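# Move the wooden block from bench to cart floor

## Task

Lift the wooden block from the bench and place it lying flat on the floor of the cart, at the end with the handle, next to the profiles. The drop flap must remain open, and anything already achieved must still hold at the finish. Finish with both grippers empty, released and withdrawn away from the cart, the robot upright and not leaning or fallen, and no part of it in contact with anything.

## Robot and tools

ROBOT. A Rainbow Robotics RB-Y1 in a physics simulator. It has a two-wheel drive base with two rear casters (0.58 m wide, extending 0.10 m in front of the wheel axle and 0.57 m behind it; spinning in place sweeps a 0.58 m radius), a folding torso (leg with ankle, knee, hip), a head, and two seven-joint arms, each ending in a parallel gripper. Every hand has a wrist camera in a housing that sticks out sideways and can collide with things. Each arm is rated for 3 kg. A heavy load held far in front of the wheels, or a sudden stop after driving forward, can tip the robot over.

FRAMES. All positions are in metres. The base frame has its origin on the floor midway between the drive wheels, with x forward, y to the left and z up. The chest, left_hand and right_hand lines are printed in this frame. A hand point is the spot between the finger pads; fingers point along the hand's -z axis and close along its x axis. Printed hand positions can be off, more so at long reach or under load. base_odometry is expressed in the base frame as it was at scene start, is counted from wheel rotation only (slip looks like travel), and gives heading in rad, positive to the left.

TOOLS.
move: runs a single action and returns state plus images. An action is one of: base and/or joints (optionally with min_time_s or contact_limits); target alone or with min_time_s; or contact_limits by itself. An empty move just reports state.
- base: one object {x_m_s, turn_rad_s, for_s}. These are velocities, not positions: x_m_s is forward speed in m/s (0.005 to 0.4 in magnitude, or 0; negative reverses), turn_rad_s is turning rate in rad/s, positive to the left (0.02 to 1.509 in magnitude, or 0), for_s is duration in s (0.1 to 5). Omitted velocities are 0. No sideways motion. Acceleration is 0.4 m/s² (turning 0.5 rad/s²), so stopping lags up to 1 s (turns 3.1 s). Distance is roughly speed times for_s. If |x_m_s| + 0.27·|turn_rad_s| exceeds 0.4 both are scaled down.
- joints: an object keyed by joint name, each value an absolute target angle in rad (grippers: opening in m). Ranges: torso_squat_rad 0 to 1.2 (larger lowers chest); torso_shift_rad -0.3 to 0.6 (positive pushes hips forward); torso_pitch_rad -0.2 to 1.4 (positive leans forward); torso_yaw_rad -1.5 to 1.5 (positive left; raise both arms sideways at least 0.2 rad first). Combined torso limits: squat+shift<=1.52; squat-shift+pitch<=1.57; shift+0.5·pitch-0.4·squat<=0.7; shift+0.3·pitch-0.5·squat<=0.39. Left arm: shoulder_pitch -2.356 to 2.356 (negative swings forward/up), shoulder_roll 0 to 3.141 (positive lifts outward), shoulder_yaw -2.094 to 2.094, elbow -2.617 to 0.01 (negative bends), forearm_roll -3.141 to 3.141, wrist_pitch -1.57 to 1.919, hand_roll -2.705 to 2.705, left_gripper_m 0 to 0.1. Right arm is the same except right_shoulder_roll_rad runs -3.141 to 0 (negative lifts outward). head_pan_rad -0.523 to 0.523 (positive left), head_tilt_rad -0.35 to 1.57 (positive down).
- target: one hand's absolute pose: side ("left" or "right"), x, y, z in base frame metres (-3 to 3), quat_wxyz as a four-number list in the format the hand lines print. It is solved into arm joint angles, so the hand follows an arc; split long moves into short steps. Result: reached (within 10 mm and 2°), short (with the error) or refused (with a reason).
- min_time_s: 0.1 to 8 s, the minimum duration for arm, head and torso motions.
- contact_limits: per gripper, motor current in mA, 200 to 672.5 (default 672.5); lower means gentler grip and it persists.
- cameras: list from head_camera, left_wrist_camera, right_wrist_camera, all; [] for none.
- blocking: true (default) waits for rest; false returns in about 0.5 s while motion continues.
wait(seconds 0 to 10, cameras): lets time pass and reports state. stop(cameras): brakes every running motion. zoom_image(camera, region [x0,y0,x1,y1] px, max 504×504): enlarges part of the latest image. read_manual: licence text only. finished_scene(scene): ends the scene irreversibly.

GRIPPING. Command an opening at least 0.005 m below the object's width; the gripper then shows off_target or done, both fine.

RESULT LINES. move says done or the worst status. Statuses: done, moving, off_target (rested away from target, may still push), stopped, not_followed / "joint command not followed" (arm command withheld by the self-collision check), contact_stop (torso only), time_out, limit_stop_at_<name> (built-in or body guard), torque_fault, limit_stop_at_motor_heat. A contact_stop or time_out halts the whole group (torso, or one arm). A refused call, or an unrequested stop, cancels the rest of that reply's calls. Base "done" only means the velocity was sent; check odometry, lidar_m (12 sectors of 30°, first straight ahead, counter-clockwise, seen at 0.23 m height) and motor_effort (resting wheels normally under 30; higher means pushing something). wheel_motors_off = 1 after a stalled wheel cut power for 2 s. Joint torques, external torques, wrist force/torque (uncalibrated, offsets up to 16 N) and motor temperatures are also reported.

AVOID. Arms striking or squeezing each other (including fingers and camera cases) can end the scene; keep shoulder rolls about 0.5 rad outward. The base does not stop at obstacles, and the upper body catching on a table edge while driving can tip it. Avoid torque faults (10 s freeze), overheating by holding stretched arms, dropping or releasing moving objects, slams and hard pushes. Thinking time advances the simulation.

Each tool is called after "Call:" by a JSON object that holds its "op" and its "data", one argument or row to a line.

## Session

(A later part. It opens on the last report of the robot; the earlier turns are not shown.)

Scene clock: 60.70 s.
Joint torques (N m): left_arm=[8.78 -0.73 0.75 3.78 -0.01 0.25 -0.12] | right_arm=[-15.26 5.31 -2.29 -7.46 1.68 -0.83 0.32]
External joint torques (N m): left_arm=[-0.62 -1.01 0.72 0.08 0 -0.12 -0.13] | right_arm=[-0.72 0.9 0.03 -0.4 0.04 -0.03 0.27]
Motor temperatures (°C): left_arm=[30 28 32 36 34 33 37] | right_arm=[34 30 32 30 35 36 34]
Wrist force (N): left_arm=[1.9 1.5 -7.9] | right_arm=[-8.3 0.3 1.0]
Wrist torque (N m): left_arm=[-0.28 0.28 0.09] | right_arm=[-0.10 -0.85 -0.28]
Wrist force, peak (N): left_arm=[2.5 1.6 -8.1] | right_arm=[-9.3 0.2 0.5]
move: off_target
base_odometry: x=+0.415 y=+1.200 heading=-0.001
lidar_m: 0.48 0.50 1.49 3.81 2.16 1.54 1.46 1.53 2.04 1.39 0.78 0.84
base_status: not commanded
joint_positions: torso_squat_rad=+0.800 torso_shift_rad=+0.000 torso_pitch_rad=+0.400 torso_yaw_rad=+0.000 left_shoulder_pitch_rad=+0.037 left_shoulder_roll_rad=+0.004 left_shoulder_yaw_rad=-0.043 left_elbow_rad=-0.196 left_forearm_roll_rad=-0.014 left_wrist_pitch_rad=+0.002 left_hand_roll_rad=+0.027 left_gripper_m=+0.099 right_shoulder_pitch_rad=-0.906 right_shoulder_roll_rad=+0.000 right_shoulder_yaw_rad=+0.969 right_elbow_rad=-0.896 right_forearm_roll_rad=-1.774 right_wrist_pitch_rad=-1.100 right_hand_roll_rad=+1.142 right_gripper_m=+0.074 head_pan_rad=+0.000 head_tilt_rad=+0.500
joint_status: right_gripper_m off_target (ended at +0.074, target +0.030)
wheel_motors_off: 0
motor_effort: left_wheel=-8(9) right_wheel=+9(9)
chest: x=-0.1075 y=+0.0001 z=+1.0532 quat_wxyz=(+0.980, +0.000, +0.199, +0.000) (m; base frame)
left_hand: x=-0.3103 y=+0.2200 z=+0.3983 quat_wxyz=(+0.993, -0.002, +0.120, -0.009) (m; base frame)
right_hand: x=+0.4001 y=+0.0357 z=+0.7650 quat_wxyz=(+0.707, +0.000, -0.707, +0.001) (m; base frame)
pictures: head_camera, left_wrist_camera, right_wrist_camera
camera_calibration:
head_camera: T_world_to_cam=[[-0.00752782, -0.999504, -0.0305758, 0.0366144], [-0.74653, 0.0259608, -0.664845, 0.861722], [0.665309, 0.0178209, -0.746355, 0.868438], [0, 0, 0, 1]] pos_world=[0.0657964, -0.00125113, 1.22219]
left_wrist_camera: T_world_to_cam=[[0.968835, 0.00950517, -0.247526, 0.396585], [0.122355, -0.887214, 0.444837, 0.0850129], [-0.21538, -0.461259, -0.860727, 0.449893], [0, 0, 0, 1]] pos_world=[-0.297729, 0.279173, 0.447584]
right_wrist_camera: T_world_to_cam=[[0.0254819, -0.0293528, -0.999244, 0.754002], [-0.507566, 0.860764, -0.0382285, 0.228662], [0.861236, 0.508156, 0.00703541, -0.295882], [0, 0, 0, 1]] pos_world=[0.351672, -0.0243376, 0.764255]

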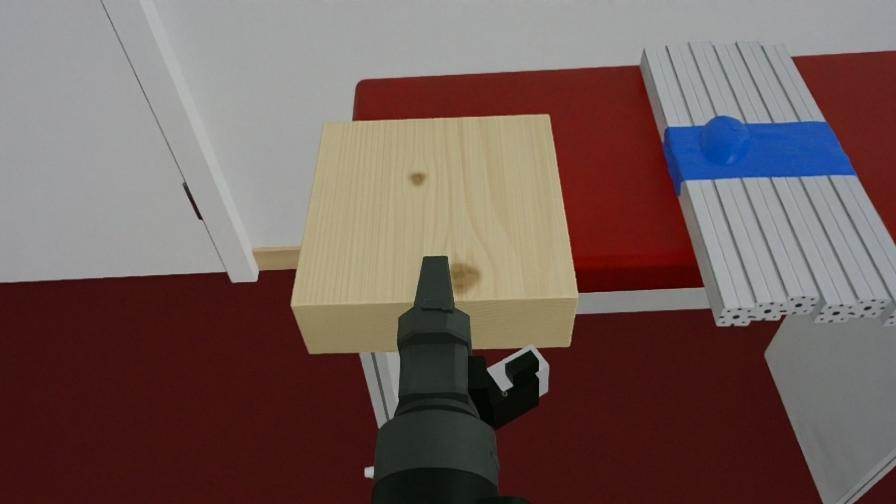

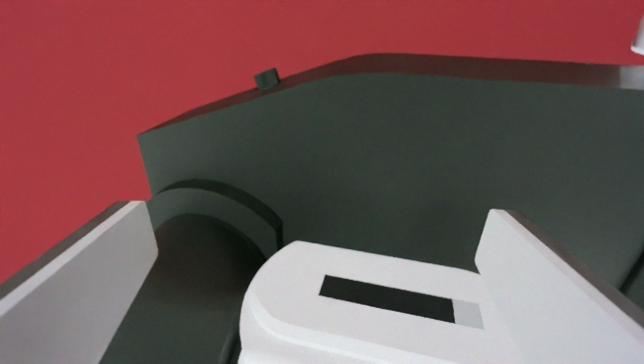

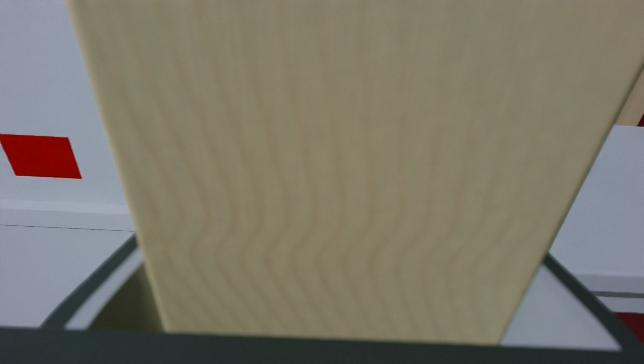

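Call:
{"op": "move", "data": {
  "target": {"side":"right","x":0.4,"y":0.036,"z":0.8,"quat_wxyz":[0.7071,0,-0.7071,0]},
  "cameras": ["head_camera"],
  "min_time_s": 1.5
}}

Call:
{"op": "move", "data": {
  "target": {"side":"right","x":0.38,"y":0.0,"z":0.9,"quat_wxyz":[0.7071,0,-0.7071,0]},
  "cameras": ["head_camera","right_wrist_camera"],
  "min_time_s": 1.5
}}

Scene clock: 64.30 s.
Joint torques (N m): left_arm=[8.92 -0.5 0.79 3.73 -0.04 0.17 -0.04] | right_arm=[-26.86 5.7 -5.74 -17.19 7.83 -2.52 0.06]
External joint torques (N m): left_arm=[-0.5 -0.78 0.76 0.02 -0.03 -0.21 -0.06] | right_arm=[-12.54 1.42 -2.89 -9.35 6.11 -1.99 0.01]
Motor temperatures (°C): left_arm=[30 28 32 36 34 33 37] | right_arm=[34 30 32 30 36 36 34]
Wrist force (N): left_arm=[2.3 0.8 -7.4] | right_arm=[-28.9 1.9 1.0]
Wrist torque (N m): left_arm=[-0.25 0.27 0.08] | right_arm=[0.05 1.86 0.08]
Wrist force, peak (N): left_arm=[2.7 1.5 -8.2] | right_arm=[-30.0 0.4 0.5]
move: done
base_odometry: x=+0.415 y=+1.200 heading=-0.001
lidar_m: 0.48 0.49 1.49 3.81 2.15 1.54 1.47 1.53 2.04 1.41 0.78 0.86
base_status: not commanded
joint_positions: torso_squat_rad=+0.800 torso_shift_rad=+0.000 torso_pitch_rad=+0.401 torso_yaw_rad=+0.000 left_shoulder_pitch_rad=+0.037 left_shoulder_roll_rad=+0.004 left_shoulder_yaw_rad=-0.043 left_elbow_rad=-0.196 left_forearm_roll_rad=-0.014 left_wrist_pitch_rad=+0.002 left_hand_roll_rad=+0.027 left_gripper_m=+0.099 right_shoulder_pitch_rad=-0.865 right_shoulder_roll_rad=-0.056 right_shoulder_yaw_rad=+0.936 right_elbow_rad=-1.124 right_forearm_roll_rad=-1.835 right_wrist_pitch_rad=-1.101 right_hand_roll_rad=+1.327 right_gripper_m=+0.074 head_pan_rad=+0.000 head_tilt_rad=+0.500
joint_status: all done
wheel_motors_off: 0
motor_effort: left_wheel=-8(9) right_wheel=+8(10)
chest: x=-0.1071 y=+0.0001 z=+1.0531 quat_wxyz=(+0.980, +0.000, +0.199, +0.000) (m; base frame)
left_hand: x=-0.3105 y=+0.2200 z=+0.3984 quat_wxyz=(+0.993, -0.002, +0.121, -0.008) (m; base frame)
right_hand: x=+0.3993 y=+0.0353 z=+0.7973 quat_wxyz=(+0.707, -0.001, -0.707, +0.000) (m; base frame)
right_hand_status: reached (checked arc, planned for 1.5 s): 3 mm and 0.1 deg off.
pictures: head_camera
camera_calibration:
head_camera: T_world_to_cam=[[-0.00755161, -0.999504, -0.0305705, 0.0366064], [-0.747049, 0.0259611, -0.664262, 0.861211], [0.664726, 0.0178214, -0.746875, 0.868699], [0, 0, 0, 1]] pos_world=[0.0661963, -0.00125113, 1.222]

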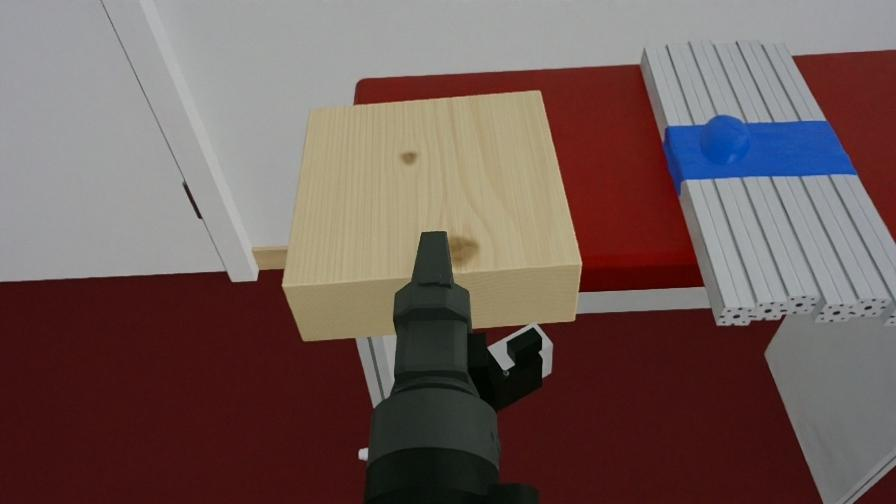

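Scene clock: 66.27 s.
Joint torques (N m): left_arm=[8.75 -0.95 0.66 3.68 -0.19 0.21 -0.04] | right_arm=[-25.38 5.17 -7.3 -19.08 8.38 2.46 -0.19]
External joint torques (N m): left_arm=[-0.68 -1.23 0.63 -0.03 -0.18 -0.17 -0.06] | right_arm=[-12.51 2.36 -3.51 -10.43 6.66 1.93 -0.24]
Motor temperatures (°C): left_arm=[31 28 32 36 34 33 37] | right_arm=[34 30 32 31 36 36 34]
Wrist force (N): left_arm=[2.2 1.4 -7.5] | right_arm=[-28.3 -0.2 0.9]
Wrist torque (N m): left_arm=[-0.29 0.28 0.12] | right_arm=[-0.35 1.88 0.08]
Wrist force, peak (N): left_arm=[2.5 1.4 -8.1] | right_arm=[-33.1 -1.3 0.2]
move: done
base_odometry: x=+0.415 y=+1.200 heading=-0.001
lidar_m: 0.49 0.49 1.47 3.81 2.15 1.52 1.46 1.53 2.04 1.40 0.79 0.86
base_status: not commanded
joint_positions: torso_squat_rad=+0.800 torso_shift_rad=+0.000 torso_pitch_rad=+0.401 torso_yaw_rad=+0.000 left_shoulder_pitch_rad=+0.037 left_shoulder_roll_rad=+0.004 left_shoulder_yaw_rad=-0.043 left_elbow_rad=-0.196 left_forearm_roll_rad=-0.014 left_wrist_pitch_rad=+0.002 left_hand_roll_rad=+0.027 left_gripper_m=+0.099 right_shoulder_pitch_rad=-0.747 right_shoulder_roll_rad=-0.221 right_shoulder_yaw_rad=+0.851 right_elbow_rad=-1.752 right_forearm_roll_rad=-2.050 right_wrist_pitch_rad=-1.153 right_hand_roll_rad=+1.815 right_gripper_m=+0.074 head_pan_rad=+0.000 head_tilt_rad=+0.500
joint_status: all done
wheel_motors_off: 0
motor_effort: left_wheel=-8(8) right_wheel=+8(9)
chest: x=-0.1070 y=+0.0001 z=+1.0531 quat_wxyz=(+0.980, +0.000, +0.199, +0.000) (m; base frame)
left_hand: x=-0.3105 y=+0.2200 z=+0.3984 quat_wxyz=(+0.993, -0.002, +0.121, -0.009) (m; base frame)
right_hand: x=+0.3796 y=-0.0006 z=+0.8971 quat_wxyz=(+0.709, -0.001, -0.705, +0.000) (m; base frame)
right_hand_status: reached (checked arc, planned for 1.5 s): 3 mm and 0.3 deg off.
pictures: head_camera, right_wrist_camera
camera_calibration:
head_camera: T_world_to_cam=[[-0.00755599, -0.999504, -0.030569, 0.0366057], [-0.747143, 0.0259609, -0.664156, 0.861163], [0.664621, 0.0178211, -0.746968, 0.868755], [0, 0, 0, 1]] pos_world=[0.0662963, -0.00125113, 1.222]
right_wrist_camera: T_world_to_cam=[[0.0210995, -0.0313149, -0.999287, 0.887216], [-0.505919, 0.861758, -0.0376874, 0.253515], [0.862323, 0.506353, 0.00233992, -0.257], [0, 0, 0, 1]] pos_world=[0.331155, -0.0605528, 0.896738]

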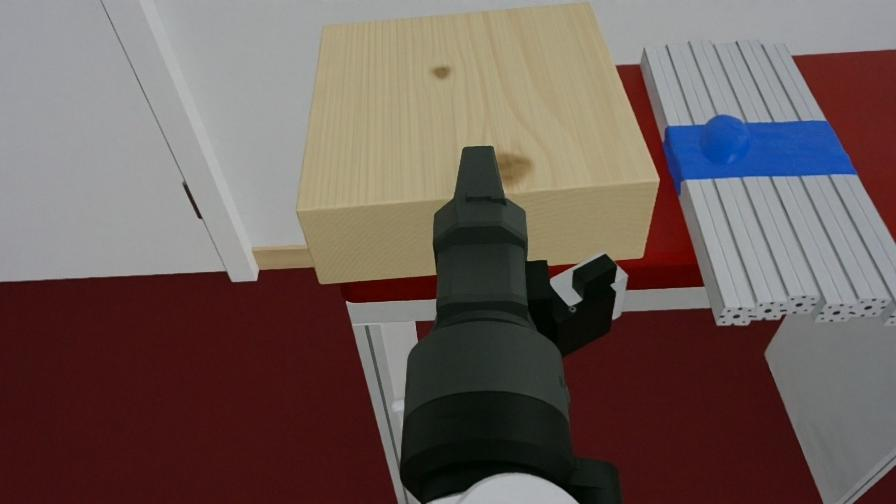

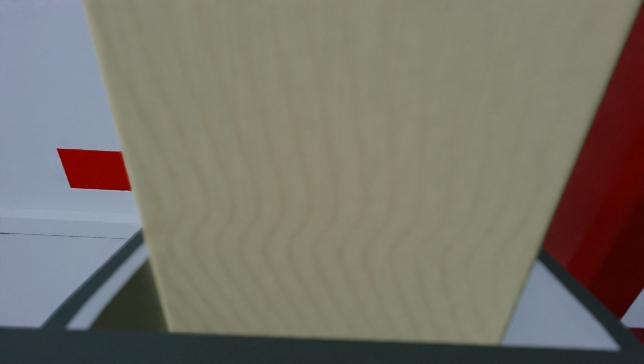

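Call:
{"op": "move", "data": {
  "base": {"x_m_s":-0.2,"for_s":2.4},
  "cameras": []
}}

Call:
{"op": "move", "data": {
  "base": {"turn_rad_s":-0.6,"for_s":2.62},
  "joints": {"torso_squat_rad":0.3,"torso_pitch_rad":0.1},
  "cameras": []
}}

Call:
{"op": "move", "data": {
  "base": {"x_m_s":0.35,"for_s":4.4},
  "joints": {"head_tilt_rad":0.8},
  "cameras": []
}}

Call:
{"op": "move", "data": {
  "base": {"turn_rad_s":0.6,"for_s":2.62},
  "cameras": ["head_camera"]
}}

Scene clock: 72.60 s.
Joint torques (N m): left_arm=[8.11 -0.56 0.61 3.71 -0.08 0.11 0.06] | right_arm=[-25.84 5.64 -7.64 -18.67 8.22 1.98 -0.22]
External joint torques (N m): left_arm=[-1.32 -0.84 0.58 0.01 -0.07 -0.26 0.05] | right_arm=[-12.97 2.83 -3.85 -10.02 6.49 1.52 -0.27]
Motor temperatures (°C): left_arm=[31 28 32 36 34 32 37] | right_arm=[34 30 32 31 37 36 34]
Wrist force (N): left_arm=[1.8 0.8 -7.4] | right_arm=[-28.1 1.3 1.2]
Wrist torque (N m): left_arm=[-0.24 0.22 0.10] | right_arm=[-0.09 1.84 0.08]
Wrist force, peak (N): left_arm=[2.9 1.4 -8.3] | right_arm=[-30.6 1.3 0.2]
move: done
base_odometry: x=-0.065 y=+1.200 heading=-0.002
lidar_m: 0.97 1.60 2.10 4.40 1.46 1.03 0.99 1.02 1.39 3.42 1.37 1.16
base_status: done (sent for 2.4 of 2.4 s)
joint_positions: torso_squat_rad=+0.800 torso_shift_rad=+0.000 torso_pitch_rad=+0.401 torso_yaw_rad=+0.000 left_shoulder_pitch_rad=+0.037 left_shoulder_roll_rad=+0.004 left_shoulder_yaw_rad=-0.043 left_elbow_rad=-0.196 left_forearm_roll_rad=-0.014 left_wrist_pitch_rad=+0.002 left_hand_roll_rad=+0.027 left_gripper_m=+0.099 right_shoulder_pitch_rad=-0.747 right_shoulder_roll_rad=-0.221 right_shoulder_yaw_rad=+0.851 right_elbow_rad=-1.752 right_forearm_roll_rad=-2.050 right_wrist_pitch_rad=-1.153 right_hand_roll_rad=+1.815 right_gripper_m=+0.074 head_pan_rad=+0.000 head_tilt_rad=+0.500
joint_status: not commanded
wheel_motors_off: 0
motor_effort: left_wheel=-13(27) right_wheel=+11(39)
chest: x=-0.1071 y=+0.0001 z=+1.0531 quat_wxyz=(+0.980, +0.000, +0.199, +0.000) (m; base frame)
left_hand: x=-0.3107 y=+0.2200 z=+0.3984 quat_wxyz=(+0.993, -0.002, +0.121, -0.008) (m; base frame)
right_hand: x=+0.3796 y=-0.0006 z=+0.8972 quat_wxyz=(+0.709, -0.001, -0.705, +0.000) (m; base frame)
pictures: none
No camera images: "cameras" was empty.

Scene clock: 76.77 s.
Joint torques (N m): left_arm=[0.89 -0.68 0.71 0.54 -0.12 -0.48 -0.06] | right_arm=[-29.19 3.08 -9.75 -16.44 7.92 2.06 -0.25]
External joint torques (N m): left_arm=[-0.5 -0.86 0.69 0.01 -0.12 -0.25 -0.06] | right_arm=[-12.9 2.09 -3.76 -9.02 6.23 1.59 -0.3]
Motor temperatures (°C): left_arm=[31 28 32 36 34 32 37] | right_arm=[35 30 32 31 37 36 34]
Wrist force (N): left_arm=[0.3 1.0 -7.2] | right_arm=[-27.3 0.8 8.7]
Wrist torque (N m): left_arm=[-0.28 0.17 0.08] | right_arm=[-0.13 1.74 0.08]
Wrist force, peak (N): left_arm=[2.1 1.3 -8.8] | right_arm=[-31.1 2.3 0.6]
move: done
base_odometry: x=-0.065 y=+1.201 heading=-1.581
lidar_m: 3.21 1.37 1.16 0.96 1.60 2.09 4.40 1.49 1.06 0.99 1.01 1.34
base_status: done (sent for 2.63 of 2.63 s)
joint_positions: torso_squat_rad=+0.300 torso_shift_rad=+0.000 torso_pitch_rad=+0.101 torso_yaw_rad=+0.000 left_shoulder_pitch_rad=+0.037 left_shoulder_roll_rad=+0.004 left_shoulder_yaw_rad=-0.043 left_elbow_rad=-0.196 left_forearm_roll_rad=-0.014 left_wrist_pitch_rad=+0.002 left_hand_roll_rad=+0.027 left_gripper_m=+0.099 right_shoulder_pitch_rad=-0.747 right_shoulder_roll_rad=-0.221 right_shoulder_yaw_rad=+0.851 right_elbow_rad=-1.752 right_forearm_roll_rad=-2.050 right_wrist_pitch_rad=-1.153 right_hand_roll_rad=+1.815 right_gripper_m=+0.074 head_pan_rad=+0.000 head_tilt_rad=+0.500
joint_status: all done
wheel_motors_off: 0
motor_effort: left_wheel=+16(49) right_wheel=+5(44)
chest: x=-0.1966 y=+0.0001 z=+1.2571 quat_wxyz=(+0.999, +0.000, +0.050, +0.000) (m; base frame)
left_hand: x=-0.1975 y=+0.2200 z=+0.5715 quat_wxyz=(+1.000, -0.001, -0.029, -0.009) (m; base frame)
right_hand: x=+0.3143 y=-0.0005 z=+1.2521 quat_wxyz=(+0.595, -0.001, -0.803, +0.000) (m; base frame)
pictures: none
No camera images: "cameras" was empty.

Scene clock: 82.37 s.
Joint torques (N m): left_arm=[1.64 -0.78 0.68 0.52 -0.06 -0.42 0] | right_arm=[-29.89 3.14 -10.25 -16.61 8.03 1.96 -0.18]
External joint torques (N m): left_arm=[0.25 -0.96 0.66 -0.02 -0.06 -0.19 0.01] | right_arm=[-13.61 2.14 -4.26 -9.18 6.34 1.49 -0.22]
Motor temperatures (°C): left_arm=[30 28 32 35 34 32 37] | right_arm=[35 30 32 32 37 36 34]
Wrist force (N): left_arm=[0.6 1.1 -7.8] | right_arm=[-26.8 1.3 9.4]
Wrist torque (N m): left_arm=[-0.28 0.20 0.06] | right_arm=[-0.05 1.76 0.09]
Wrist force, peak (N): left_arm=[0.4 1.5 -8.6] | right_arm=[-29.5 1.4 6.7]
move: done
base_odometry: x=-0.082 y=-0.339 heading=-1.581
lidar_m: 2.92 2.48 0.91 0.87 0.89 1.92 4.50 1.37 0.96 0.90 0.93 1.21
base_status: done (sent for 4.4 of 4.4 s)
joint_positions: torso_squat_rad=+0.300 torso_shift_rad=+0.000 torso_pitch_rad=+0.101 torso_yaw_rad=+0.000 left_shoulder_pitch_rad=+0.037 left_shoulder_roll_rad=+0.004 left_shoulder_yaw_rad=-0.043 left_elbow_rad=-0.196 left_forearm_roll_rad=-0.014 left_wrist_pitch_rad=+0.002 left_hand_roll_rad=+0.027 left_gripper_m=+0.099 right_shoulder_pitch_rad=-0.747 right_shoulder_roll_rad=-0.221 right_shoulder_yaw_rad=+0.851 right_elbow_rad=-1.752 right_forearm_roll_rad=-2.050 right_wrist_pitch_rad=-1.153 right_hand_roll_rad=+1.815 right_gripper_m=+0.074 head_pan_rad=+0.000 head_tilt_rad=+0.800
joint_status: all done
wheel_motors_off: 0
motor_effort: left_wheel=+1(49) right_wheel=-2(43)
chest: x=-0.1965 y=+0.0001 z=+1.2571 quat_wxyz=(+0.999, +0.000, +0.051, +0.000) (m; base frame)
left_hand: x=-0.1974 y=+0.2200 z=+0.5715 quat_wxyz=(+1.000, -0.001, -0.029, -0.009) (m; base frame)
right_hand: x=+0.3144 y=-0.0005 z=+1.2519 quat_wxyz=(+0.596, -0.001, -0.803, +0.000) (m; base frame)
pictures: none
No camera images: "cameras" was empty.

Scene clock: 86.53 s.
Joint torques (N m): left_arm=[1.34 -0.5 0.53 0.52 -0.06 -0.39 -0.01] | right_arm=[-29.43 3.68 -10 -16.61 8.04 1.95 -0.17]
External joint torques (N m): left_arm=[-0.05 -0.69 0.51 -0.02 -0.06 -0.16 -0.01] | right_arm=[-13.14 2.68 -4.01 -9.18 6.34 1.49 -0.22]
Motor temperatures (°C): left_arm=[30 28 32 35 34 32 37] | right_arm=[35 30 32 32 38 36 34]
Wrist force (N): left_arm=[0.7 0.7 -7.8] | right_arm=[-27.4 2.3 9.3]
Wrist torque (N m): left_arm=[-0.26 0.20 0.10] | right_arm=[-0.06 1.74 0.09]
Wrist force, peak (N): left_arm=[0.3 1.3 -8.6] | right_arm=[-28.5 0.9 9.4]
move: done
base_odometry: x=-0.082 y=-0.339 heading=-0.002
lidar_m: 0.86 0.91 1.92 4.06 1.32 0.95 0.90 0.95 1.26 3.14 2.45 0.92
base_status: done (sent for 2.63 of 2.63 s)
joint_positions: torso_squat_rad=+0.300 torso_shift_rad=+0.000 torso_pitch_rad=+0.101 torso_yaw_rad=+0.000 left_shoulder_pitch_rad=+0.037 left_shoulder_roll_rad=+0.004 left_shoulder_yaw_rad=-0.043 left_elbow_rad=-0.196 left_forearm_roll_rad=-0.014 left_wrist_pitch_rad=+0.002 left_hand_roll_rad=+0.027 left_gripper_m=+0.099 right_shoulder_pitch_rad=-0.747 right_shoulder_roll_rad=-0.221 right_shoulder_yaw_rad=+0.851 right_elbow_rad=-1.752 right_forearm_roll_rad=-2.050 right_wrist_pitch_rad=-1.153 right_hand_roll_rad=+1.815 right_gripper_m=+0.074 head_pan_rad=+0.000 head_tilt_rad=+0.800
joint_status: not commanded
wheel_motors_off: 0
motor_effort: left_wheel=+4(46) right_wheel=+18(39)
chest: x=-0.1965 y=+0.0001 z=+1.2571 quat_wxyz=(+0.999, +0.000, +0.051, +0.000) (m; base frame)
left_hand: x=-0.1974 y=+0.2200 z=+0.5715 quat_wxyz=(+1.000, -0.001, -0.029, -0.009) (m; base frame)
right_hand: x=+0.3144 y=-0.0005 z=+1.2519 quat_wxyz=(+0.596, -0.001, -0.803, +0.000) (m; base frame)
pictures: head_camera
camera_calibration:
head_camera: T_world_to_cam=[[-0.00755798, -0.999504, -0.030565, 0.042383], [-0.747186, 0.0259586, -0.664108, 0.901799], [0.664572, 0.0178185, -0.747012, 1.13387], [0, 0, 0, 1]] pos_world=[-0.0794037, -0.00125113, 1.4472]

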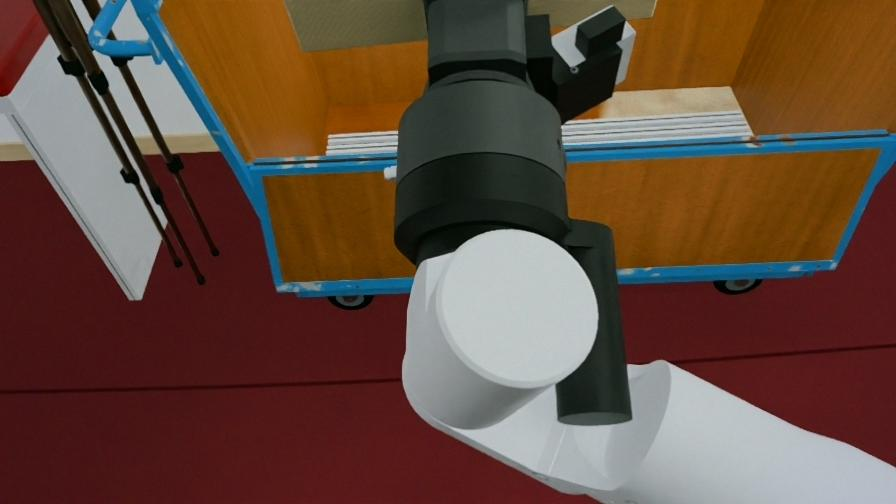

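Call:
{"op": "move", "data": {
  "base": {"x_m_s":0.2,"for_s":2},
  "joints": {"head_tilt_rad":1.0,"head_pan_rad":0.45},
  "cameras": ["head_camera"]
}}

Call:
{"op": "move", "data": {
  "joints": {"head_tilt_rad":0.9,"head_pan_rad":-0.3},
  "cameras": ["head_camera"]
}}

Scene clock: 90.80 s.
Joint torques (N m): left_arm=[1.63 -0.64 0.9 0.63 -0.06 -0.58 -0.05] | right_arm=[-29.77 3.56 -9.47 -16.7 7.98 2.02 -0.06]
External joint torques (N m): left_arm=[0.24 -0.83 0.88 0.09 -0.07 -0.35 -0.05] | right_arm=[-13.49 2.56 -3.48 -9.27 6.28 1.55 -0.11]
Motor temperatures (°C): left_arm=[30 28 32 35 34 32 37] | right_arm=[35 30 32 32 38 36 34]
Wrist force (N): left_arm=[0.5 1.7 -7.5] | right_arm=[-27.4 1.3 9.4]
Wrist torque (N m): left_arm=[-0.37 0.18 0.14] | right_arm=[-0.09 1.80 0.07]
Wrist force, peak (N): left_arm=[0.4 1.2 -8.4] | right_arm=[-29.9 1.5 6.7]
move: done
base_odometry: x=+0.318 y=-0.340 heading=-0.001
lidar_m: 0.47 0.49 1.00 4.38 1.91 1.37 1.30 1.36 1.80 4.54 0.69 0.50
base_status: done (sent for 2 of 2 s)
joint_positions: torso_squat_rad=+0.300 torso_shift_rad=+0.000 torso_pitch_rad=+0.101 torso_yaw_rad=+0.000 left_shoulder_pitch_rad=+0.037 left_shoulder_roll_rad=+0.004 left_shoulder_yaw_rad=-0.043 left_elbow_rad=-0.196 left_forearm_roll_rad=-0.014 left_wrist_pitch_rad=+0.002 left_hand_roll_rad=+0.027 left_gripper_m=+0.099 right_shoulder_pitch_rad=-0.747 right_shoulder_roll_rad=-0.221 right_shoulder_yaw_rad=+0.851 right_elbow_rad=-1.752 right_forearm_roll_rad=-2.050 right_wrist_pitch_rad=-1.153 right_hand_roll_rad=+1.815 right_gripper_m=+0.074 head_pan_rad=+0.450 head_tilt_rad=+1.000
joint_status: all done
wheel_motors_off: 0
motor_effort: left_wheel=+8(43) right_wheel=-10(47)
chest: x=-0.1965 y=+0.0001 z=+1.2571 quat_wxyz=(+0.999, +0.000, +0.051, +0.000) (m; base frame)
left_hand: x=-0.1974 y=+0.2200 z=+0.5715 quat_wxyz=(+1.000, -0.001, -0.029, -0.009) (m; base frame)
right_hand: x=+0.3144 y=-0.0005 z=+1.2519 quat_wxyz=(+0.596, -0.001, -0.803, +0.000) (m; base frame)
pictures: head_camera
camera_calibration:
head_camera: T_world_to_cam=[[0.420009, -0.904623, -0.0724494, 0.16933], [-0.795374, -0.32849, -0.509386, 0.669398], [0.437003, 0.271571, -0.857483, 1.2593], [0, 0, 0, 1]] pos_world=[-0.0890191, 0.0310797, 1.43308]

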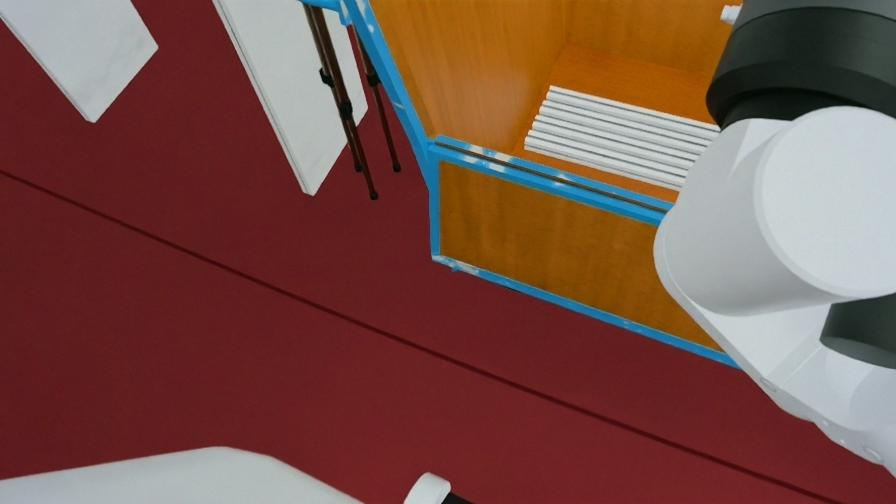

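Scene clock: 91.97 s.
Joint torques (N m): left_arm=[1.45 -0.36 0.78 0.62 -0.02 -0.45 -0.02] | right_arm=[-29.56 3.07 -9.95 -16.29 8.05 1.96 -0.33]
External joint torques (N m): left_arm=[0.06 -0.55 0.76 0.09 -0.02 -0.22 -0.02] | right_arm=[-13.28 2.07 -3.96 -8.86 6.35 1.49 -0.38]
Motor temperatures (°C): left_arm=[30 28 32 35 34 32 37] | right_arm=[35 30 32 32 38 36 34]
Wrist force (N): left_arm=[0.8 0.5 -7.7] | right_arm=[-27.5 1.3 9.0]
Wrist torque (N m): left_arm=[-0.22 0.21 0.09] | right_arm=[-0.02 1.75 0.10]
Wrist force, peak (N): left_arm=[0.0 1.3 -8.2] | right_arm=[-28.2 1.4 8.4]
move: done
base_odometry: x=+0.318 y=-0.340 heading=-0.001
lidar_m: 0.46 0.49 1.00 4.39 1.92 1.36 1.29 1.35 1.81 4.52 0.70 0.50
base_status: not commanded
joint_positions: torso_squat_rad=+0.300 torso_shift_rad=+0.000 torso_pitch_rad=+0.101 torso_yaw_rad=+0.000 left_shoulder_pitch_rad=+0.037 left_shoulder_roll_rad=+0.004 left_shoulder_yaw_rad=-0.043 left_elbow_rad=-0.196 left_forearm_roll_rad=-0.014 left_wrist_pitch_rad=+0.002 left_hand_roll_rad=+0.027 left_gripper_m=+0.099 right_shoulder_pitch_rad=-0.747 right_shoulder_roll_rad=-0.221 right_shoulder_yaw_rad=+0.851 right_elbow_rad=-1.752 right_forearm_roll_rad=-2.050 right_wrist_pitch_rad=-1.153 right_hand_roll_rad=+1.815 right_gripper_m=+0.074 head_pan_rad=-0.300 head_tilt_rad=+0.900
joint_status: all done
wheel_motors_off: 0
motor_effort: left_wheel=+10(10) right_wheel=-9(10)
chest: x=-0.1965 y=+0.0001 z=+1.2571 quat_wxyz=(+0.999, +0.000, +0.050, +0.000) (m; base frame)
left_hand: x=-0.1974 y=+0.2200 z=+0.5715 quat_wxyz=(+1.000, -0.001, -0.029, -0.009) (m; base frame)
right_hand: x=+0.3144 y=-0.0005 z=+1.2519 quat_wxyz=(+0.596, -0.001, -0.803, +0.000) (m; base frame)
pictures: head_camera
camera_calibration:
head_camera: T_world_to_cam=[[-0.304135, -0.952629, 0.0000580827, -0.0479242], [-0.768919, 0.245448, -0.590355, 0.791171], [0.562375, -0.179593, -0.807143, 1.20553], [0, 0, 0, 1]] pos_world=[-0.0841887, -0.0233415, 1.44011]

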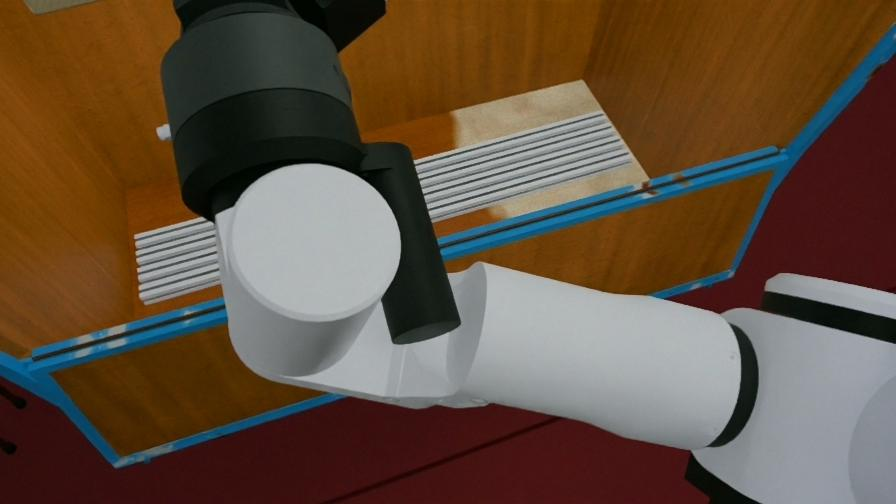

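Call:
{"op": "move", "data": {
  "base": {"x_m_s":-0.2,"for_s":1.75},
  "cameras": []
}}

Call:
{"op": "move", "data": {
  "target": {"side":"right","x":0.25,"y":0.04,"z":1.2,"quat_wxyz":[0.561,0.43,-0.43,0.561]},
  "min_time_s": 3,
  "cameras": ["head_camera"]
}}

Call:
{"op": "move", "data": {
  "joints": {"torso_squat_rad":0.7,"torso_pitch_rad":0.5,"torso_shift_rad":0.15},
  "cameras": ["head_camera"]
}}

Call:
{"op": "move", "data": {
  "target": {"side":"right","x":0.4,"y":0.05,"z":1.05,"quat_wxyz":[0.561,0.43,-0.43,0.561]},
  "min_time_s": 2,
  "cameras": ["head_camera"]
}}

Scene clock: 113.57 s.
Joint torques (N m): left_arm=[0.68 -0.8 0.75 0.69 -0.08 -0.47 -0.01] | right_arm=[-29.7 3.27 -9.95 -16.53 8.1 1.79 -0.17]
External joint torques (N m): left_arm=[-0.71 -0.99 0.73 0.16 -0.08 -0.24 0] | right_arm=[-13.41 2.27 -3.96 -9.1 6.4 1.25 -0.22]
Motor temperatures (°C): left_arm=[30 28 32 35 34 32 37] | right_arm=[36 30 32 33 38 36 34]
Wrist force (N): left_arm=[0.5 1.1 -7.1] | right_arm=[-27.6 0.8 8.7]
Wrist torque (N m): left_arm=[-0.29 0.17 0.08] | right_arm=[-0.16 1.83 0.09]
Wrist force, peak (N): left_arm=[1.0 2.0 -8.4] | right_arm=[-29.1 1.3 9.2]
move: done
base_odometry: x=-0.035 y=-0.339 heading=+0.000
lidar_m: 0.83 0.85 1.89 4.22 1.39 1.00 0.95 0.99 1.32 3.34 2.38 0.86
base_status: done (sent for 1.77 of 1.77 s)
joint_positions: torso_squat_rad=+0.300 torso_shift_rad=+0.000 torso_pitch_rad=+0.101 torso_yaw_rad=+0.000 left_shoulder_pitch_rad=+0.037 left_shoulder_roll_rad=+0.004 left_shoulder_yaw_rad=-0.043 left_elbow_rad=-0.196 left_forearm_roll_rad=-0.014 left_wrist_pitch_rad=+0.002 left_hand_roll_rad=+0.027 left_gripper_m=+0.099 right_shoulder_pitch_rad=-0.747 right_shoulder_roll_rad=-0.221 right_shoulder_yaw_rad=+0.851 right_elbow_rad=-1.752 right_forearm_roll_rad=-2.050 right_wrist_pitch_rad=-1.153 right_hand_roll_rad=+1.815 right_gripper_m=+0.074 head_pan_rad=-0.300 head_tilt_rad=+0.900
joint_status: not commanded
wheel_motors_off: 0
motor_effort: left_wheel=+18(42) right_wheel=-19(29)
chest: x=-0.1966 y=+0.0001 z=+1.2571 quat_wxyz=(+0.999, +0.000, +0.050, +0.000) (m; base frame)
left_hand: x=-0.1975 y=+0.2200 z=+0.5715 quat_wxyz=(+1.000, -0.001, -0.029, -0.009) (m; base frame)
right_hand: x=+0.3143 y=-0.0005 z=+1.2520 quat_wxyz=(+0.595, -0.001, -0.803, +0.000) (m; base frame)
pictures: none
No camera images: "cameras" was empty.

Scene clock: 116.90 s.
Joint torques (N m): left_arm=[0.85 -0.4 0.59 0.55 0.01 -0.4 -0.07] | right_arm=[-31.69 -8.77 -20.16 -2.05 -6.24 0.15 -0.47]
External joint torques (N m): left_arm=[-0.53 -0.59 0.58 0.01 0.01 -0.18 -0.07] | right_arm=[-10.68 -0.68 -9.15 -1.74 -5.15 0.16 -0.52]
Motor temperatures (°C): left_arm=[30 28 32 35 34 32 37] | right_arm=[36 30 32 33 38 36 34]
Wrist force (N): left_arm=[0.9 1.3 -7.4] | right_arm=[-27.3 0.5 -6.3]
Wrist torque (N m): left_arm=[-0.32 0.23 0.11] | right_arm=[-0.23 1.80 0.17]
Wrist force, peak (N): left_arm=[0.8 2.3 -8.6] | right_arm=[-28.4 2.6 8.8]
move: done
base_odometry: x=-0.035 y=-0.339 heading=+0.000
lidar_m: 0.83 0.85 1.88 4.22 1.38 0.99 0.94 0.99 1.32 3.32 2.38 0.87
base_status: not commanded
joint_positions: torso_squat_rad=+0.300 torso_shift_rad=+0.000 torso_pitch_rad=+0.101 torso_yaw_rad=+0.000 left_shoulder_pitch_rad=+0.037 left_shoulder_roll_rad=+0.004 left_shoulder_yaw_rad=-0.043 left_elbow_rad=-0.196 left_forearm_roll_rad=-0.014 left_wrist_pitch_rad=+0.002 left_hand_roll_rad=+0.027 left_gripper_m=+0.099 right_shoulder_pitch_rad=-1.364 right_shoulder_roll_rad=-0.910 right_shoulder_yaw_rad=+1.312 right_elbow_rad=-1.423 right_forearm_roll_rad=-2.938 right_wrist_pitch_rad=+0.702 right_hand_roll_rad=+1.580 right_gripper_m=+0.074 head_pan_rad=-0.300 head_tilt_rad=+0.900
joint_status: all done
wheel_motors_off: 0
motor_effort: left_wheel=+18(19) right_wheel=-20(22)
chest: x=-0.1966 y=+0.0001 z=+1.2571 quat_wxyz=(+0.999, +0.000, +0.050, +0.000) (m; base frame)
left_hand: x=-0.1975 y=+0.2200 z=+0.5715 quat_wxyz=(+1.000, -0.001, -0.029, -0.009) (m; base frame)
right_hand: x=+0.2491 y=+0.0389 z=+1.1979 quat_wxyz=(+0.565, +0.426, -0.432, +0.559) (m; base frame)
right_hand_status: reached (checked arc, planned for 3.0 s): 3 mm and 0.7 deg off.
pictures: head_camera
camera_calibration:
head_camera: T_world_to_cam=[[-0.304104, -0.952639, 0.000124213, -0.0479828], [-0.768804, 0.245343, -0.590548, 0.791277], [0.562549, -0.179684, -0.807002, 1.20547], [0, 0, 0, 1]] pos_world=[-0.0843888, -0.0232416, 1.44011]

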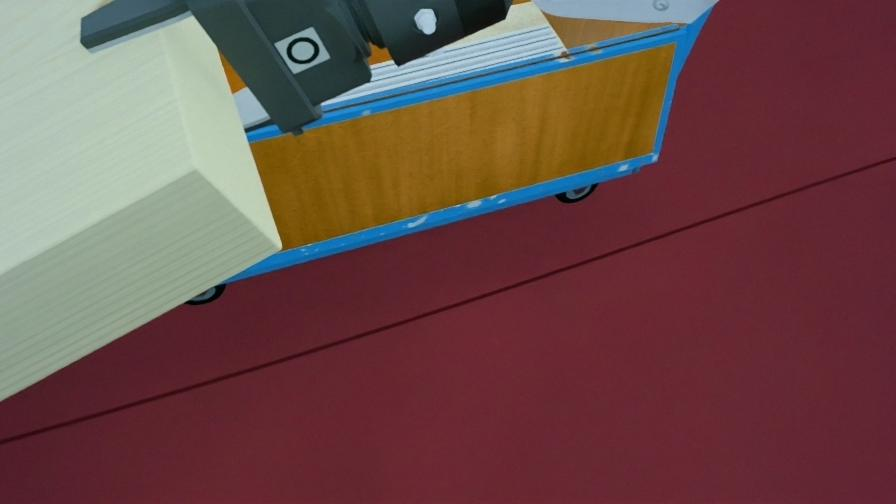

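Scene clock: 119.17 s.
Joint torques (N m): left_arm=[11.03 -0.43 0.94 4.74 0.04 0.34 -0.01] | right_arm=[-27.46 -6.37 -18.67 -8.62 -5.76 3.78 -0.16]
External joint torques (N m): left_arm=[-0.92 -0.73 0.91 0.04 0.04 -0.22 -0.02] | right_arm=[-9.76 1.27 -9.3 -5.56 -4.71 3.08 -0.2]
Motor temperatures (°C): left_arm=[30 28 32 35 34 32 37] | right_arm=[36 30 32 32 38 36 34]
Wrist force (N): left_arm=[2.6 1.6 -7.2] | right_arm=[-25.8 -9.5 -6.5]
Wrist torque (N m): left_arm=[-0.33 0.29 0.10] | right_arm=[-1.00 1.61 -0.17]
Wrist force, peak (N): left_arm=[3.7 1.9 -7.7] | right_arm=[-28.2 -9.2 -6.9]
move: done
base_odometry: x=-0.035 y=-0.339 heading=+0.000
lidar_m: 0.82 0.85 1.89 4.24 1.40 1.00 0.94 0.98 1.31 3.31 2.37 0.86
base_status: not commanded
joint_positions: torso_squat_rad=+0.700 torso_shift_rad=+0.150 torso_pitch_rad=+0.501 torso_yaw_rad=+0.000 left_shoulder_pitch_rad=+0.037 left_shoulder_roll_rad=+0.004 left_shoulder_yaw_rad=-0.043 left_elbow_rad=-0.196 left_forearm_roll_rad=-0.014 left_wrist_pitch_rad=+0.002 left_hand_roll_rad=+0.027 left_gripper_m=+0.099 right_shoulder_pitch_rad=-1.364 right_shoulder_roll_rad=-0.911 right_shoulder_yaw_rad=+1.312 right_elbow_rad=-1.422 right_forearm_roll_rad=-2.938 right_wrist_pitch_rad=+0.701 right_hand_roll_rad=+1.579 right_gripper_m=+0.074 head_pan_rad=-0.300 head_tilt_rad=+0.900
joint_status: all done
wheel_motors_off: 0
motor_effort: left_wheel=+8(22) right_wheel=-10(18)
chest: x=+0.0008 y=+0.0001 z=+1.0813 quat_wxyz=(+0.969, +0.000, +0.248, +0.000) (m; base frame)
left_hand: x=-0.2670 y=+0.2200 z=+0.4501 quat_wxyz=(+0.985, -0.003, +0.170, -0.008) (m; base frame)
right_hand: x=+0.3890 y=+0.0385 z=+0.8529 quat_wxyz=(+0.640, +0.528, -0.311, +0.463) (m; base frame)
pictures: head_camera
camera_calibration:
head_camera: T_world_to_cam=[[-0.280131, -0.952615, 0.118541, -0.116039], [-0.938082, 0.245437, -0.244463, 0.465278], [0.203785, -0.179683, -0.962386, 1.12084], [0, 0, 0, 1]] pos_world=[0.175554, -0.0233413, 1.20618]

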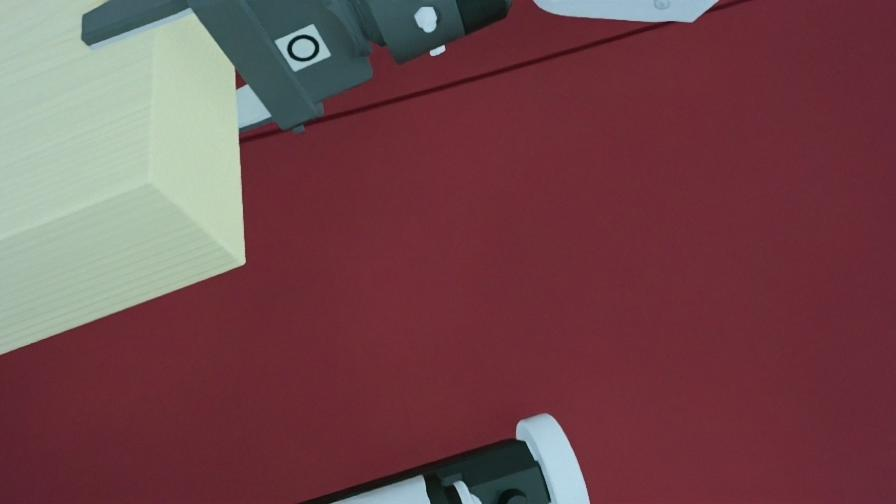

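Scene clock: 121.50 s.
Joint torques (N m): left_arm=[10.99 -0.81 0.96 4.84 -0.15 0.45 -0.06] | right_arm=[-28 -8.87 -22.43 -1.93 -3.76 -1.54 -0.22]
External joint torques (N m): left_arm=[-0.96 -1.11 0.93 0.13 -0.14 -0.12 -0.08] | right_arm=[-10.39 -1.52 -11.21 -1.62 -3.09 -1.19 -0.26]
Motor temperatures (°C): left_arm=[30 28 32 35 34 32 37] | right_arm=[36 30 32 32 38 36 34]
Wrist force (N): left_arm=[3.2 1.2 -7.8] | right_arm=[-27.7 0.5 -6.4]
Wrist torque (N m): left_arm=[-0.25 0.32 0.05] | right_arm=[-0.15 1.73 -0.17]
Wrist force, peak (N): left_arm=[3.8 1.3 -7.9] | right_arm=[-27.0 -9.9 -7.0]
move: done
base_odometry: x=-0.035 y=-0.339 heading=+0.000
lidar_m: 0.81 0.86 1.88 4.23 1.40 0.99 0.94 1.00 1.32 3.33 2.37 0.86
base_status: not commanded
joint_positions: torso_squat_rad=+0.700 torso_shift_rad=+0.150 torso_pitch_rad=+0.501 torso_yaw_rad=+0.000 left_shoulder_pitch_rad=+0.037 left_shoulder_roll_rad=+0.004 left_shoulder_yaw_rad=-0.043 left_elbow_rad=-0.196 left_forearm_roll_rad=-0.014 left_wrist_pitch_rad=+0.002 left_hand_roll_rad=+0.027 left_gripper_m=+0.099 right_shoulder_pitch_rad=-1.729 right_shoulder_roll_rad=-1.223 right_shoulder_yaw_rad=+1.259 right_elbow_rad=-1.870 right_forearm_roll_rad=-2.829 right_wrist_pitch_rad=+0.455 right_hand_roll_rad=+1.391 right_gripper_m=+0.074 head_pan_rad=-0.300 head_tilt_rad=+0.900
joint_status: all done
wheel_motors_off: 0
motor_effort: left_wheel=+9(9) right_wheel=-9(11)
chest: x=+0.0008 y=+0.0001 z=+1.0813 quat_wxyz=(+0.969, +0.000, +0.248, +0.000) (m; base frame)
left_hand: x=-0.2670 y=+0.2200 z=+0.4501 quat_wxyz=(+0.985, -0.003, +0.170, -0.008) (m; base frame)
right_hand: x=+0.4000 y=+0.0492 z=+1.0479 quat_wxyz=(+0.562, +0.431, -0.430, +0.560) (m; base frame)
right_hand_status: reached (checked arc, planned for 2.0 s): 2 mm and 0.2 deg off.
pictures: head_camera
camera_calibration:
head_camera: T_world_to_cam=[[-0.280131, -0.952615, 0.118541, -0.116039], [-0.938082, 0.245437, -0.244463, 0.465278], [0.203785, -0.179683, -0.962386, 1.12084], [0, 0, 0, 1]] pos_world=[0.175554, -0.0233413, 1.20618]

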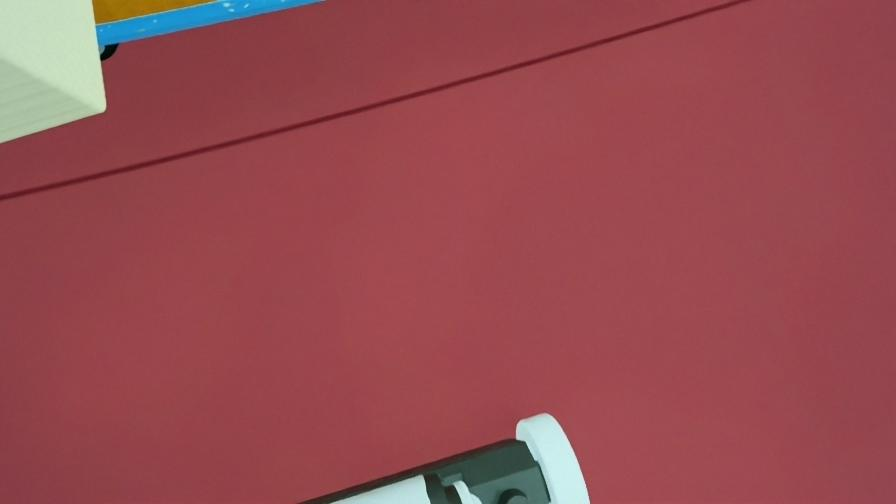

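Call:
{"op": "move", "data": {
  "joints": {"torso_squat_rad":0.95,"torso_pitch_rad":0.9,"torso_shift_rad":0.3,"head_tilt_rad":0.35,"head_pan_rad":0.1},
  "cameras": ["head_camera"]
}}

Call:
{"op": "move", "data": {
  "target": {"side":"right","x":0.42,"y":0.07,"z":0.84,"quat_wxyz":[0.561,0.43,-0.43,0.561]},
  "min_time_s": 2
}}

Scene clock: 125.07 s.
Joint torques (N m): left_arm=[18.97 -0.5 0.98 8.27 -0.09 1.08 0.04] | right_arm=[-24.76 -5.92 -20 -10.09 -3.99 1.93 -0.03]
External joint torques (N m): left_arm=[-1.66 -0.87 0.93 0.13 -0.08 -0.19 0.01] | right_arm=[-9.6 1.57 -10.18 -6.41 -3.26 1.49 -0.08]
Motor temperatures (°C): left_arm=[31 28 32 35 34 32 37] | right_arm=[36 30 32 32 38 36 34]
Wrist force (N): left_arm=[5.0 1.1 -6.0] | right_arm=[-26.2 -9.8 -5.9]
Wrist torque (N m): left_arm=[-0.23 0.37 0.04] | right_arm=[-0.93 1.67 -0.18]
Wrist force, peak (N): left_arm=[4.6 1.0 -7.6] | right_arm=[-28.8 -9.3 -6.3]
move: done
base_odometry: x=-0.035 y=-0.339 heading=+0.000
lidar_m: 0.82 0.86 1.89 4.24 1.39 1.00 0.94 0.98 1.33 3.32 2.37 0.86
base_status: not commanded
joint_positions: torso_squat_rad=+0.950 torso_shift_rad=+0.300 torso_pitch_rad=+0.901 torso_yaw_rad=+0.000 left_shoulder_pitch_rad=+0.037 left_shoulder_roll_rad=+0.004 left_shoulder_yaw_rad=-0.043 left_elbow_rad=-0.196 left_forearm_roll_rad=-0.014 left_wrist_pitch_rad=+0.002 left_hand_roll_rad=+0.027 left_gripper_m=+0.099 right_shoulder_pitch_rad=-1.729 right_shoulder_roll_rad=-1.223 right_shoulder_yaw_rad=+1.259 right_elbow_rad=-1.869 right_forearm_roll_rad=-2.829 right_wrist_pitch_rad=+0.454 right_hand_roll_rad=+1.391 right_gripper_m=+0.074 head_pan_rad=+0.100 head_tilt_rad=+0.350
joint_status: all done
wheel_motors_off: 0
motor_effort: left_wheel=+4(12) right_wheel=-4(9)
chest: x=+0.1351 y=+0.0001 z=+0.8616 quat_wxyz=(+0.900, +0.000, +0.435, +0.000) (m; base frame)
left_hand: x=-0.3575 y=+0.2200 z=+0.3846 quat_wxyz=(+0.932, -0.004, +0.363, -0.008) (m; base frame)
right_hand: x=+0.4907 y=+0.0488 z=+0.6752 quat_wxyz=(+0.637, +0.533, -0.311, +0.463) (m; base frame)
pictures: head_camera
camera_calibration:
head_camera: T_world_to_cam=[[0.0442658, -0.993569, -0.104216, 0.0865635], [-0.930343, -0.00298796, -0.366679, 0.691116], [0.364009, 0.113188, -0.924492, 0.729259], [0, 0, 0, 1]] pos_world=[0.373686, 0.00552873, 0.936633]

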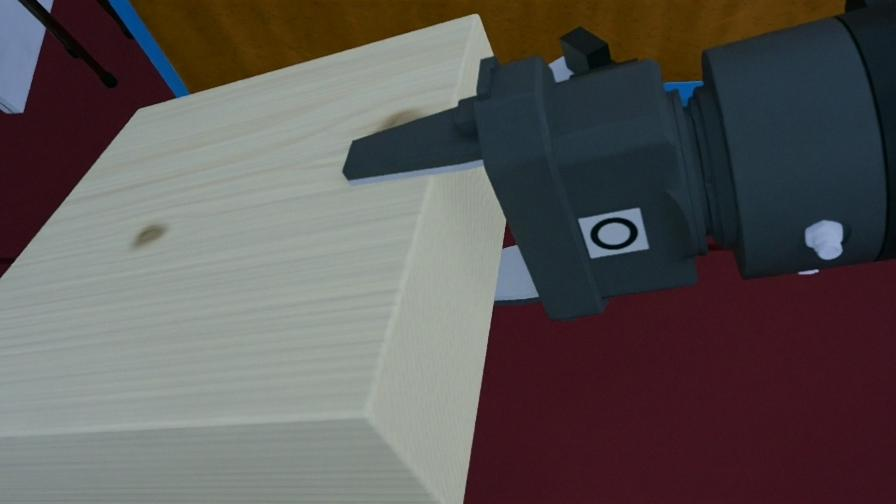

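Scene clock: 127.40 s.
Joint torques (N m): left_arm=[19.15 -0.48 0.58 8.19 -0.06 1.12 0] | right_arm=[-21.81 -4.96 -16.18 -1.51 0.12 0.21 0.19]
External joint torques (N m): left_arm=[-1.48 -0.85 0.53 0.06 -0.04 -0.14 -0.04] | right_arm=[-9.3 -1.32 -7.34 -1.25 -0.05 0.19 0.14]
Motor temperatures (°C): left_arm=[31 28 32 36 34 32 37] | right_arm=[36 30 32 32 37 36 34]
Wrist force (N): left_arm=[4.9 0.9 -6.1] | right_arm=[-27.7 0.2 -4.6]
Wrist torque (N m): left_arm=[-0.27 0.36 0.07] | right_arm=[-0.07 1.85 -0.15]
Wrist force, peak (N): left_arm=[6.0 0.3 -6.9] | right_arm=[-27.3 -9.9 -5.6]
move: short
base_odometry: x=-0.035 y=-0.339 heading=+0.000
lidar_m: 0.82 0.85 1.88 4.24 1.39 0.98 0.95 0.99 1.32 3.32 2.36 0.86
base_status: not commanded
joint_positions: torso_squat_rad=+0.950 torso_shift_rad=+0.300 torso_pitch_rad=+0.901 torso_yaw_rad=+0.000 left_shoulder_pitch_rad=+0.037 left_shoulder_roll_rad=+0.004 left_shoulder_yaw_rad=-0.043 left_elbow_rad=-0.196 left_forearm_roll_rad=-0.014 left_wrist_pitch_rad=+0.002 left_hand_roll_rad=+0.027 left_gripper_m=+0.099 right_shoulder_pitch_rad=-2.354 right_shoulder_roll_rad=-1.481 right_shoulder_yaw_rad=+1.520 right_elbow_rad=-2.478 right_forearm_roll_rad=-3.120 right_wrist_pitch_rad=-0.045 right_hand_roll_rad=+1.591 right_gripper_m=+0.074 head_pan_rad=+0.100 head_tilt_rad=+0.350
joint_status: all done
wheel_motors_off: 0
motor_effort: left_wheel=+3(4) right_wheel=-4(6)
chest: x=+0.1351 y=+0.0001 z=+0.8616 quat_wxyz=(+0.900, +0.000, +0.435, +0.000) (m; base frame)
left_hand: x=-0.3575 y=+0.2200 z=+0.3846 quat_wxyz=(+0.932, -0.004, +0.363, -0.008) (m; base frame)
right_hand: x=+0.4200 y=+0.0697 z=+0.8385 quat_wxyz=(+0.551, +0.445, -0.443, +0.549) (m; base frame)
right_hand_status: short (checked arc, as near as the solve gets, planned for 2.0 s): 2 mm and 2.9 deg off. The place is met; only the turn is off.
pictures: head_camera, left_wrist_camera, right_wrist_camera
camera_calibration:
head_camera: T_world_to_cam=[[0.0442773, -0.993568, -0.104219, 0.0865664], [-0.930295, -0.00298289, -0.366799, 0.691117], [0.364129, 0.113195, -0.924444, 0.729205], [0, 0, 0, 1]] pos_world=[0.373586, 0.00552873, 0.936632]
left_wrist_camera: T_world_to_cam=[[0.730874, 0.00937897, -0.682448, 0.521113], [0.32095, -0.887174, 0.331532, 0.211396], [-0.60234, -0.46134, -0.651423, 0.209206], [0, 0, 0, 1]] pos_world=[-0.322703, 0.279173, 0.421829]
right_wrist_camera: T_world_to_cam=[[0.0248605, -0.184563, -0.982506, 0.824962], [-0.861004, -0.503365, 0.0727708, 0.362792], [-0.50799, 0.844133, -0.171424, 0.370415], [0, 0, 0, 1]] pos_world=[0.480024, 0.0221955, 0.847627]

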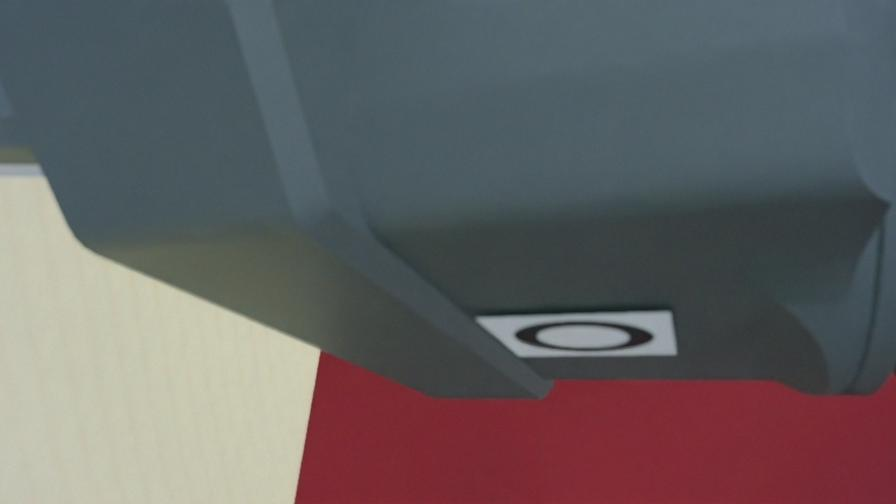

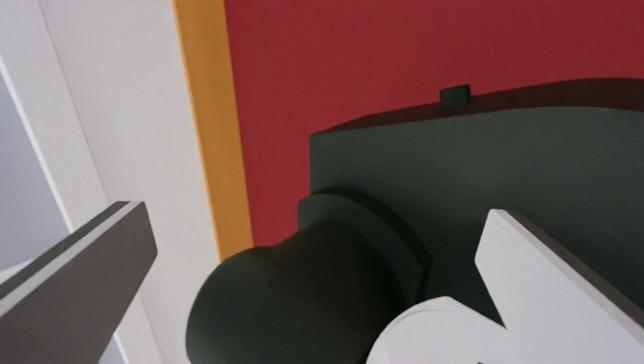

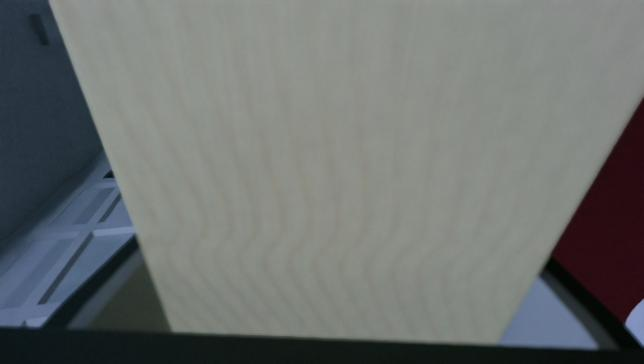

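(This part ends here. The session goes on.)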